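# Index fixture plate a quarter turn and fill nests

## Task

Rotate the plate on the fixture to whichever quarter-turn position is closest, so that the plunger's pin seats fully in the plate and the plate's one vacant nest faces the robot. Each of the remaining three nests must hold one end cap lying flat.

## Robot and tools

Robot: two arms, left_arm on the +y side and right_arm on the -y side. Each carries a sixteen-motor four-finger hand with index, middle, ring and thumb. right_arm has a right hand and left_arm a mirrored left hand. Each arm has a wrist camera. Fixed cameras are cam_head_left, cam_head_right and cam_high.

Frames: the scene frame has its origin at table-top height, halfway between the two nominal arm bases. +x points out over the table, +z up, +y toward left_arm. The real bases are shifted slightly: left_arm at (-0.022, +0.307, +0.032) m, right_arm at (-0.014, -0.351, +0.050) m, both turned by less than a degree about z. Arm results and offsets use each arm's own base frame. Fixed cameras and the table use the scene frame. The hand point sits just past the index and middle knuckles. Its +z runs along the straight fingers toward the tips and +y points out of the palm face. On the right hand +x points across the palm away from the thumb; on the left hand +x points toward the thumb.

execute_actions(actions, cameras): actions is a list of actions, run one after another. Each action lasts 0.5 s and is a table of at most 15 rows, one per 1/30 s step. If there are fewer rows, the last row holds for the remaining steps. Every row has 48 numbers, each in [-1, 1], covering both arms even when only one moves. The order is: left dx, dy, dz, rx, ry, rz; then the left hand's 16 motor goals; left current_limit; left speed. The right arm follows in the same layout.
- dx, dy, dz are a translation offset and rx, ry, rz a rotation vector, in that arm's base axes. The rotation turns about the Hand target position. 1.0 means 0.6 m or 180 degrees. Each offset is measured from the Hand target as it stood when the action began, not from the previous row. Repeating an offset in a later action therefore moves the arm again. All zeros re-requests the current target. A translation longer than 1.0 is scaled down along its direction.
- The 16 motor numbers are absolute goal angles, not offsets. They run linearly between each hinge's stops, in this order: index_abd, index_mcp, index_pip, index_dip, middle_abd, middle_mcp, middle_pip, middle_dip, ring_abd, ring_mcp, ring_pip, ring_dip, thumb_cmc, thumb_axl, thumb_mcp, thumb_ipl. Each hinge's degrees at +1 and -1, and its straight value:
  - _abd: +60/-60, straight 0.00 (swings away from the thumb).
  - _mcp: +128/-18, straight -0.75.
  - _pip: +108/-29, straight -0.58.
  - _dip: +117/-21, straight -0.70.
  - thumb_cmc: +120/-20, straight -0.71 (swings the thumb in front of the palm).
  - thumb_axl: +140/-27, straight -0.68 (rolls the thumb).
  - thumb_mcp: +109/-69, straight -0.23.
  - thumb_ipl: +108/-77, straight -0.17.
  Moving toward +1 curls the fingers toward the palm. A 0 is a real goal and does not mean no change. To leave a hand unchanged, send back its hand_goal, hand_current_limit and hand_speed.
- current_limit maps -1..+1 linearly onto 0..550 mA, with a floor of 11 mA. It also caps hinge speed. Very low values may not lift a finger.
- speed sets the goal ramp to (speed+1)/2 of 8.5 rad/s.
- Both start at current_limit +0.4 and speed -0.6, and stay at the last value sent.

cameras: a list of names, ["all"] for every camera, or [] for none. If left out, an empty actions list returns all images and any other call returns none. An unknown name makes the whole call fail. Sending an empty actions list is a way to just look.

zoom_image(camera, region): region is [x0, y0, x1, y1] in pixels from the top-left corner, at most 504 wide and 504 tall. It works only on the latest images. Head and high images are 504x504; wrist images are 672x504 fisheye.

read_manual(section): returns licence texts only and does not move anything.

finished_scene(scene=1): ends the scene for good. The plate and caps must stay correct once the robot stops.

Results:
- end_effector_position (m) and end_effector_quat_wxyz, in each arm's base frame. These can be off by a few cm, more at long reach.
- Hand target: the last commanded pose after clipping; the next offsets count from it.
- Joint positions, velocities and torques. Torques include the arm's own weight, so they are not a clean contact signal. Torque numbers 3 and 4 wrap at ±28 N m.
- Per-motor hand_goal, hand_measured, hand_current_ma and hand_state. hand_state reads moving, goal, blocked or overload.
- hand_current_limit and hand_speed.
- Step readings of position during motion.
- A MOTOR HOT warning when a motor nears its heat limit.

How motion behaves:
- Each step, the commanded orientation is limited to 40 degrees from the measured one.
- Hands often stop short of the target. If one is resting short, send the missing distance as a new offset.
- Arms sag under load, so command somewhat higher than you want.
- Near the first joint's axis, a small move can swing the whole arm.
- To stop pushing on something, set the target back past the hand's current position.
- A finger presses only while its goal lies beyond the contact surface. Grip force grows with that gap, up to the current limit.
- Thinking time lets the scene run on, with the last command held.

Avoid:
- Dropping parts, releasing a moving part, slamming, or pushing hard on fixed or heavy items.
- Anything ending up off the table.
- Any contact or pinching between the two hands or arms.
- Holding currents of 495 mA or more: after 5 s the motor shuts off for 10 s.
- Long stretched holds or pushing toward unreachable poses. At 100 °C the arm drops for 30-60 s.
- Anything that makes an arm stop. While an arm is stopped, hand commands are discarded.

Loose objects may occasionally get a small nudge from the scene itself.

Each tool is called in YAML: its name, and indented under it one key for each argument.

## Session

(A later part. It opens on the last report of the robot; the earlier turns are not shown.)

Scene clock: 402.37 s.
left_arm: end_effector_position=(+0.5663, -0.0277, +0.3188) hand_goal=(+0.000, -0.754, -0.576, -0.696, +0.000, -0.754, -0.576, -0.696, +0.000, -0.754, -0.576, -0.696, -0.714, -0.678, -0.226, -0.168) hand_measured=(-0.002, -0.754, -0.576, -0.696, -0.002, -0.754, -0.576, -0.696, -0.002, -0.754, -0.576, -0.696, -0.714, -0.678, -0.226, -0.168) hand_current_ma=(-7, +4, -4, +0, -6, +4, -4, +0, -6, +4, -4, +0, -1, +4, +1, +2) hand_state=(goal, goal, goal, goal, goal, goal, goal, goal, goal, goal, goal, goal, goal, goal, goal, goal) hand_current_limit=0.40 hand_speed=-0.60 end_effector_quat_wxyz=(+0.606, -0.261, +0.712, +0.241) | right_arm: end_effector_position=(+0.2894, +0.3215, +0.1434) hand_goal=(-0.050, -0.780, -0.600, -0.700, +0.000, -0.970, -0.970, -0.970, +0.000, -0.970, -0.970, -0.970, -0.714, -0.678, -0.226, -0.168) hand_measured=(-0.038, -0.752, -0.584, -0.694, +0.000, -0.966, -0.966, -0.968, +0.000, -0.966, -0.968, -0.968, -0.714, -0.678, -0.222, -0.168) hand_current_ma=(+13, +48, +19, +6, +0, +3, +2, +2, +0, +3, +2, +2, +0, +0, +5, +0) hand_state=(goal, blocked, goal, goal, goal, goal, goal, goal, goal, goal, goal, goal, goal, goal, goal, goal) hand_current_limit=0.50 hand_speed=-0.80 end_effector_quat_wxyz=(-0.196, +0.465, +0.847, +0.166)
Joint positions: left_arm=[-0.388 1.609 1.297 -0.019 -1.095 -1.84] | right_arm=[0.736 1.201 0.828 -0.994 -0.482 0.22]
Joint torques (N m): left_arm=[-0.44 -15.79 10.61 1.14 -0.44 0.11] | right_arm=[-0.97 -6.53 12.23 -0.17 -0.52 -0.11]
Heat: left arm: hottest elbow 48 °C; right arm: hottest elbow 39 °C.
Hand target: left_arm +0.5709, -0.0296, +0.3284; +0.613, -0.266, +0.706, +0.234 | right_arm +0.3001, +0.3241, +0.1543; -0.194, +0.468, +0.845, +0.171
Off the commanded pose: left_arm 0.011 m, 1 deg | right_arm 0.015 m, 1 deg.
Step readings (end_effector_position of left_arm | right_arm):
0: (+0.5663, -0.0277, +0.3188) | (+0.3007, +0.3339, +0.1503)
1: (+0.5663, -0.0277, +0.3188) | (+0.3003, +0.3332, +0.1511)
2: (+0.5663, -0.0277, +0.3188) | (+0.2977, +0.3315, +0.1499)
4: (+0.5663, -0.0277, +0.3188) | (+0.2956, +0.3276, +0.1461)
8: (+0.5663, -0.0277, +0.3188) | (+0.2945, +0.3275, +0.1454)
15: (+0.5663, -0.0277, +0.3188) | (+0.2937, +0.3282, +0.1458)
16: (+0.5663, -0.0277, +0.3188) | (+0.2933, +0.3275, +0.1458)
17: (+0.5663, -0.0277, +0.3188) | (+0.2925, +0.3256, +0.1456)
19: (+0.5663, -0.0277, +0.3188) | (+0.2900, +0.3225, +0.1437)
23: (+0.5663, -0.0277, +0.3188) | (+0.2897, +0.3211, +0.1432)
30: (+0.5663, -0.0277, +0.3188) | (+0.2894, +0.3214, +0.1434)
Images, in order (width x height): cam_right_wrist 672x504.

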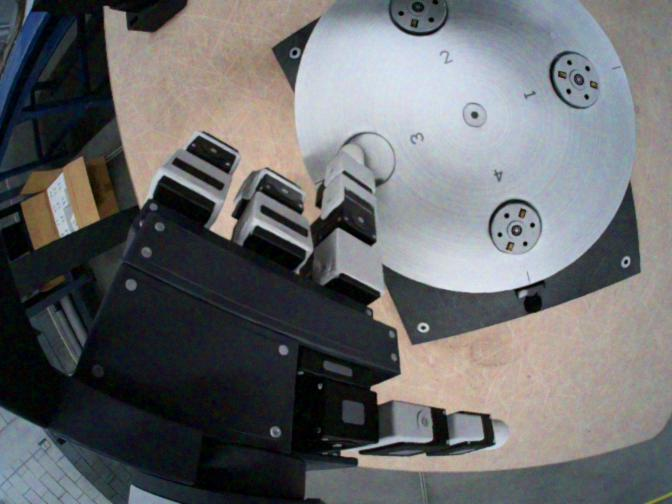

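execute_actions:
  actions:
    - [[0,0,0,0,0,0,0,-0.754,-0.576,-0.696,0,-0.754,-0.576,-0.696,0,-0.754,-0.576,-0.696,-0.714,-0.678,-0.226,-0.168,0.4,-0.6,0.01,-0.005,0.05,0,0,0,-0.03,-0.76,-0.59,-0.7,0,-0.97,-0.97,-0.97,0,-0.97,-0.97,-0.97,-0.714,-0.678,-0.226,-0.168,0.5,-0.8]]
    - [[0,0,0,0,0,0,0,-0.754,-0.576,-0.696,0,-0.754,-0.576,-0.696,0,-0.754,-0.576,-0.696,-0.714,-0.678,-0.226,-0.168,0.4,-0.6,0,0,0.1,0,0,0,0,-0.754,-0.576,-0.696,0,-0.97,-0.97,-0.97,0,-0.97,-0.97,-0.97,-0.714,-0.678,-0.226,-0.168,0.5,-0.8]]
    - [[0,0,0,0,0,0,0,-0.754,-0.576,-0.696,0,-0.754,-0.576,-0.696,0,-0.754,-0.576,-0.696,-0.714,-0.678,-0.226,-0.168,0.4,-0.6,0.05,-0.2,0.1,0,0,0,0,-0.754,-0.576,-0.696,0,-0.97,-0.97,-0.97,0,-0.97,-0.97,-0.97,-0.714,-0.678,-0.226,-0.168,0.5,-0.8]]
    - [[0,0,0,0,0,0,0,-0.754,-0.576,-0.696,0,-0.754,-0.576,-0.696,0,-0.754,-0.576,-0.696,-0.714,-0.678,-0.226,-0.168,0.4,-0.6,0.05,-0.2,0.05,0,0,0,0,-0.754,-0.576,-0.696,0,-0.97,-0.97,-0.97,0,-0.97,-0.97,-0.97,-0.714,-0.678,-0.226,-0.168,0.5,-0.8]]
  cameras: ["all"]

zoom_image:
  camera: "cam_head_left"
  region: [160, 290, 360, 450]

zoom_image:
  camera: "cam_head_left"
  region: [280, 320, 350, 380]

zoom_image:
  camera: "cam_high"
  region: [130, 140, 250, 270]

Scene clock: 414.83 s.
left_arm: end_effector_position=(+0.5663, -0.0277, +0.3188) hand_goal=(+0.000, -0.754, -0.576, -0.696, +0.000, -0.754, -0.576, -0.696, +0.000, -0.754, -0.576, -0.696, -0.714, -0.678, -0.226, -0.168) hand_measured=(-0.002, -0.754, -0.576, -0.696, -0.002, -0.754, -0.576, -0.696, -0.002, -0.754, -0.576, -0.696, -0.714, -0.678, -0.226, -0.168) hand_current_ma=(-7, +4, -4, +0, -6, +4, -4, +0, -6, +4, -4, +0, -1, +4, +1, +2) hand_state=(goal, goal, goal, goal, goal, goal, goal, goal, goal, goal, goal, goal, goal, goal, goal, goal) hand_current_limit=0.40 hand_speed=-0.60 end_effector_quat_wxyz=(+0.606, -0.261, +0.712, +0.241) | right_arm: end_effector_position=(+0.3624, +0.0761, +0.3142) hand_goal=(+0.000, -0.754, -0.576, -0.696, +0.000, -0.970, -0.970, -0.970, +0.000, -0.970, -0.970, -0.970, -0.714, -0.678, -0.226, -0.168) hand_measured=(-0.002, -0.752, -0.576, -0.698, +0.000, -0.964, -0.966, -0.968, +0.000, -0.964, -0.966, -0.968, -0.714, -0.678, -0.220, -0.168) hand_current_ma=(+0, +1, +0, -1, +0, +4, +2, +2, +0, +6, +2, +2, +0, +0, +6, +0) hand_state=(goal, goal, goal, goal, goal, goal, goal, goal, goal, goal, goal, goal, goal, goal, goal, goal) hand_current_limit=0.50 hand_speed=-0.80 end_effector_quat_wxyz=(-0.117, +0.508, +0.827, +0.211)
Joint positions: left_arm=[-0.388 1.609 1.297 -0.019 -1.095 -1.84] | right_arm=[-0.074 1.056 1.154 -1.684 -0.487 -0.546]
Joint torques (N m): left_arm=[-0.15 -15.62 10.62 1.46 -0.45 0.12] | right_arm=[0.91 -5.36 12.74 -0.1 -0.67 -0.21]
Heat: left arm: hottest elbow 48 °C; right arm: hottest elbow 39 °C.
Hand target: left_arm +0.5709, -0.0296, +0.3284; +0.613, -0.266, +0.706, +0.234 | right_arm +0.3661, +0.0810, +0.3343; -0.194, +0.469, +0.845, +0.171
Off the commanded pose: left_arm 0.011 m, 1 deg | right_arm 0.021 m, 11 deg.
joint sent to its limit (right arm) — joint 4 (wrist pitch), lower limit. The joint targets are off in orientation, not in position.
Step readings (end_effector_position of left_arm | right_arm):
0: (+0.5663, -0.0277, +0.3188) | (+0.2893, +0.3214, +0.1434)
1: (+0.5663, -0.0277, +0.3188) | (+0.2889, +0.3206, +0.1447)
2: (+0.5663, -0.0277, +0.3188) | (+0.2879, +0.3183, +0.1463)
4: (+0.5663, -0.0277, +0.3188) | (+0.2893, +0.3153, +0.1528)
8: (+0.5663, -0.0277, +0.3188) | (+0.2944, +0.3159, +0.1617)
15: (+0.5663, -0.0277, +0.3188) | (+0.2935, +0.3155, +0.1616)
16: (+0.5663, -0.0277, +0.3188) | (+0.2924, +0.3143, +0.1640)
17: (+0.5663, -0.0277, +0.3188) | (+0.2895, +0.3115, +0.1678)
19: (+0.5663, -0.0277, +0.3188) | (+0.2895, +0.3117, +0.1884)
23: (+0.5663, -0.0277, +0.3188) | (+0.2973, +0.3192, +0.2268)
30: (+0.5663, -0.0277, +0.3188) | (+0.2974, +0.3194, +0.2319)
31: (+0.5663, -0.0277, +0.3188) | (+0.2968, +0.3133, +0.2332)
32: (+0.5663, -0.0277, +0.3188) | (+0.2952, +0.2979, +0.2334)
34: (+0.5663, -0.0277, +0.3188) | (+0.3082, +0.2437, +0.2413)
38: (+0.5663, -0.0277, +0.3188) | (+0.3330, +0.1818, +0.2772)
45: (+0.5663, -0.0277, +0.3188) | (+0.3306, +0.1902, +0.2936)
46: (+0.5663, -0.0277, +0.3188) | (+0.3329, +0.1842, +0.2937)
47: (+0.5663, -0.0277, +0.3188) | (+0.3375, +0.1711, +0.2947)
49: (+0.5663, -0.0277, +0.3188) | (+0.3541, +0.1199, +0.3004)
53: (+0.5663, -0.0277, +0.3188) | (+0.3657, +0.0633, +0.3098)
60: (+0.5663, -0.0277, +0.3188) | (+0.3628, +0.0742, +0.3132)

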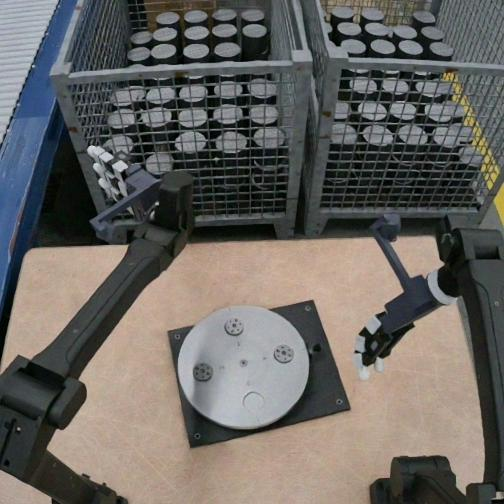

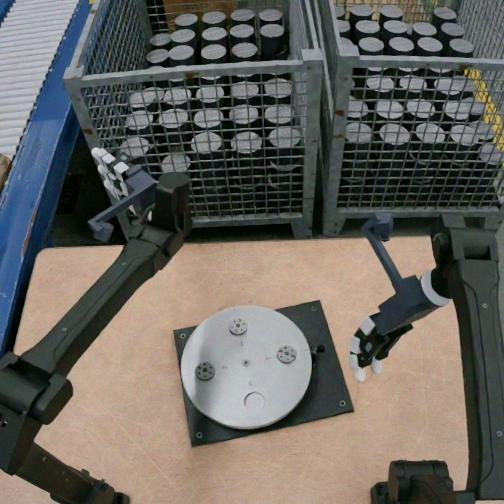

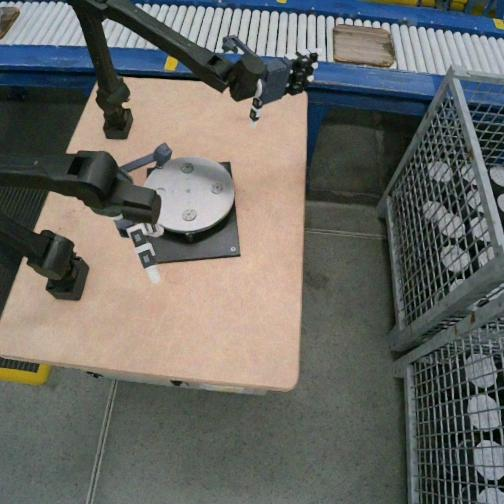

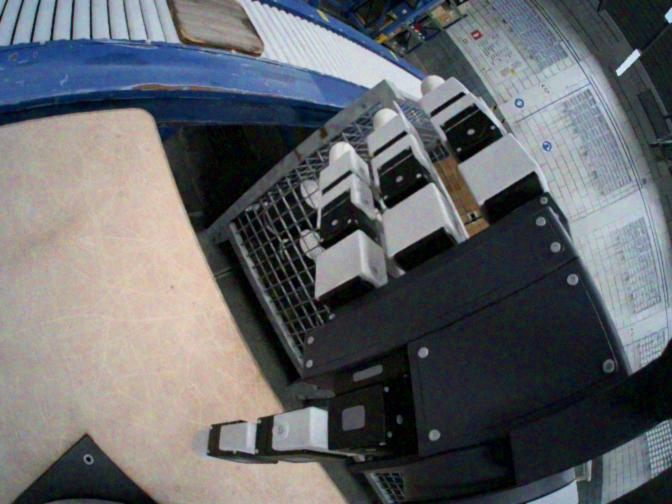

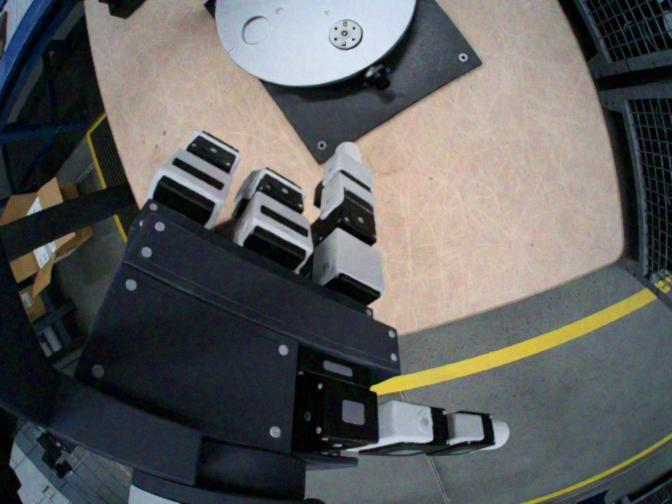

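Scaled by 2.520.

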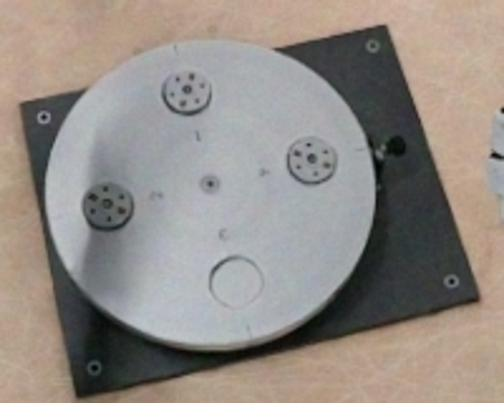

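Scaled by 7.200.

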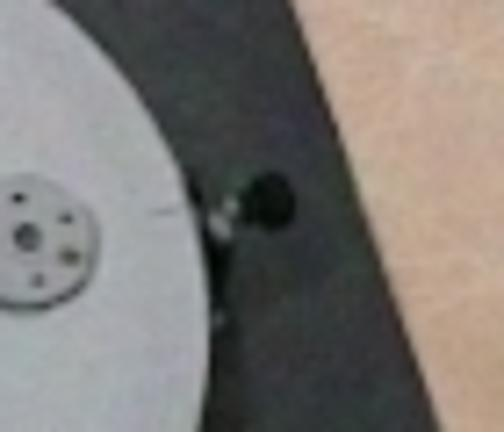

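Scaled by 3.877.

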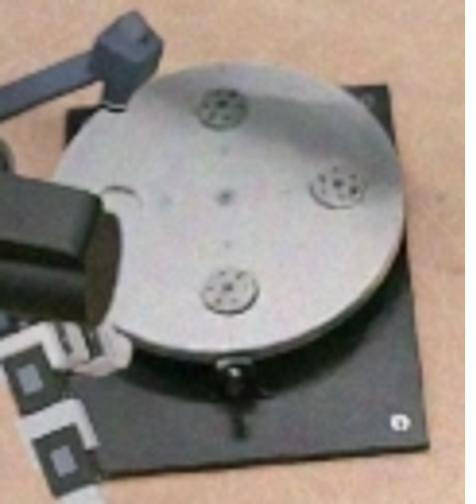

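zoom_image:
  camera: "cam_right_wrist"
  region: [320, 30, 440, 120]

zoom_image:
  camera: "cam_right_wrist"
  region: [200, 0, 420, 100]

zoom_image:
  camera: "cam_head_right"
  region: [280, 320, 350, 380]

Scaled by 4.200 from the camera's 672x504 image, which has a finer 960x720 frame.

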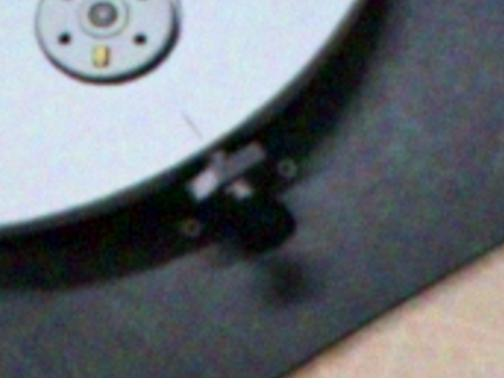

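Scaled by 2.291 from the camera's 672x504 image, which has a finer 960x720 frame.

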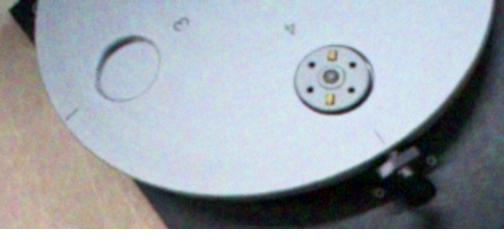

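Scaled by 7.200.

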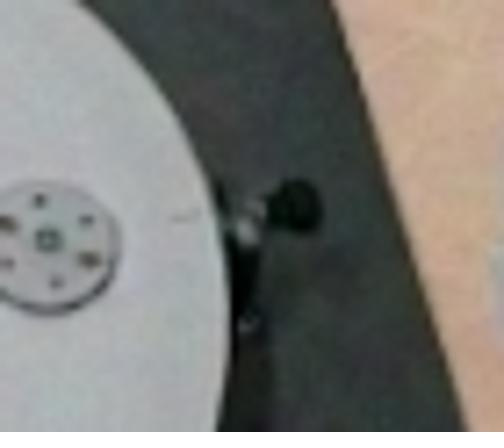

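finished_scene:

The scene is finished: the task was done.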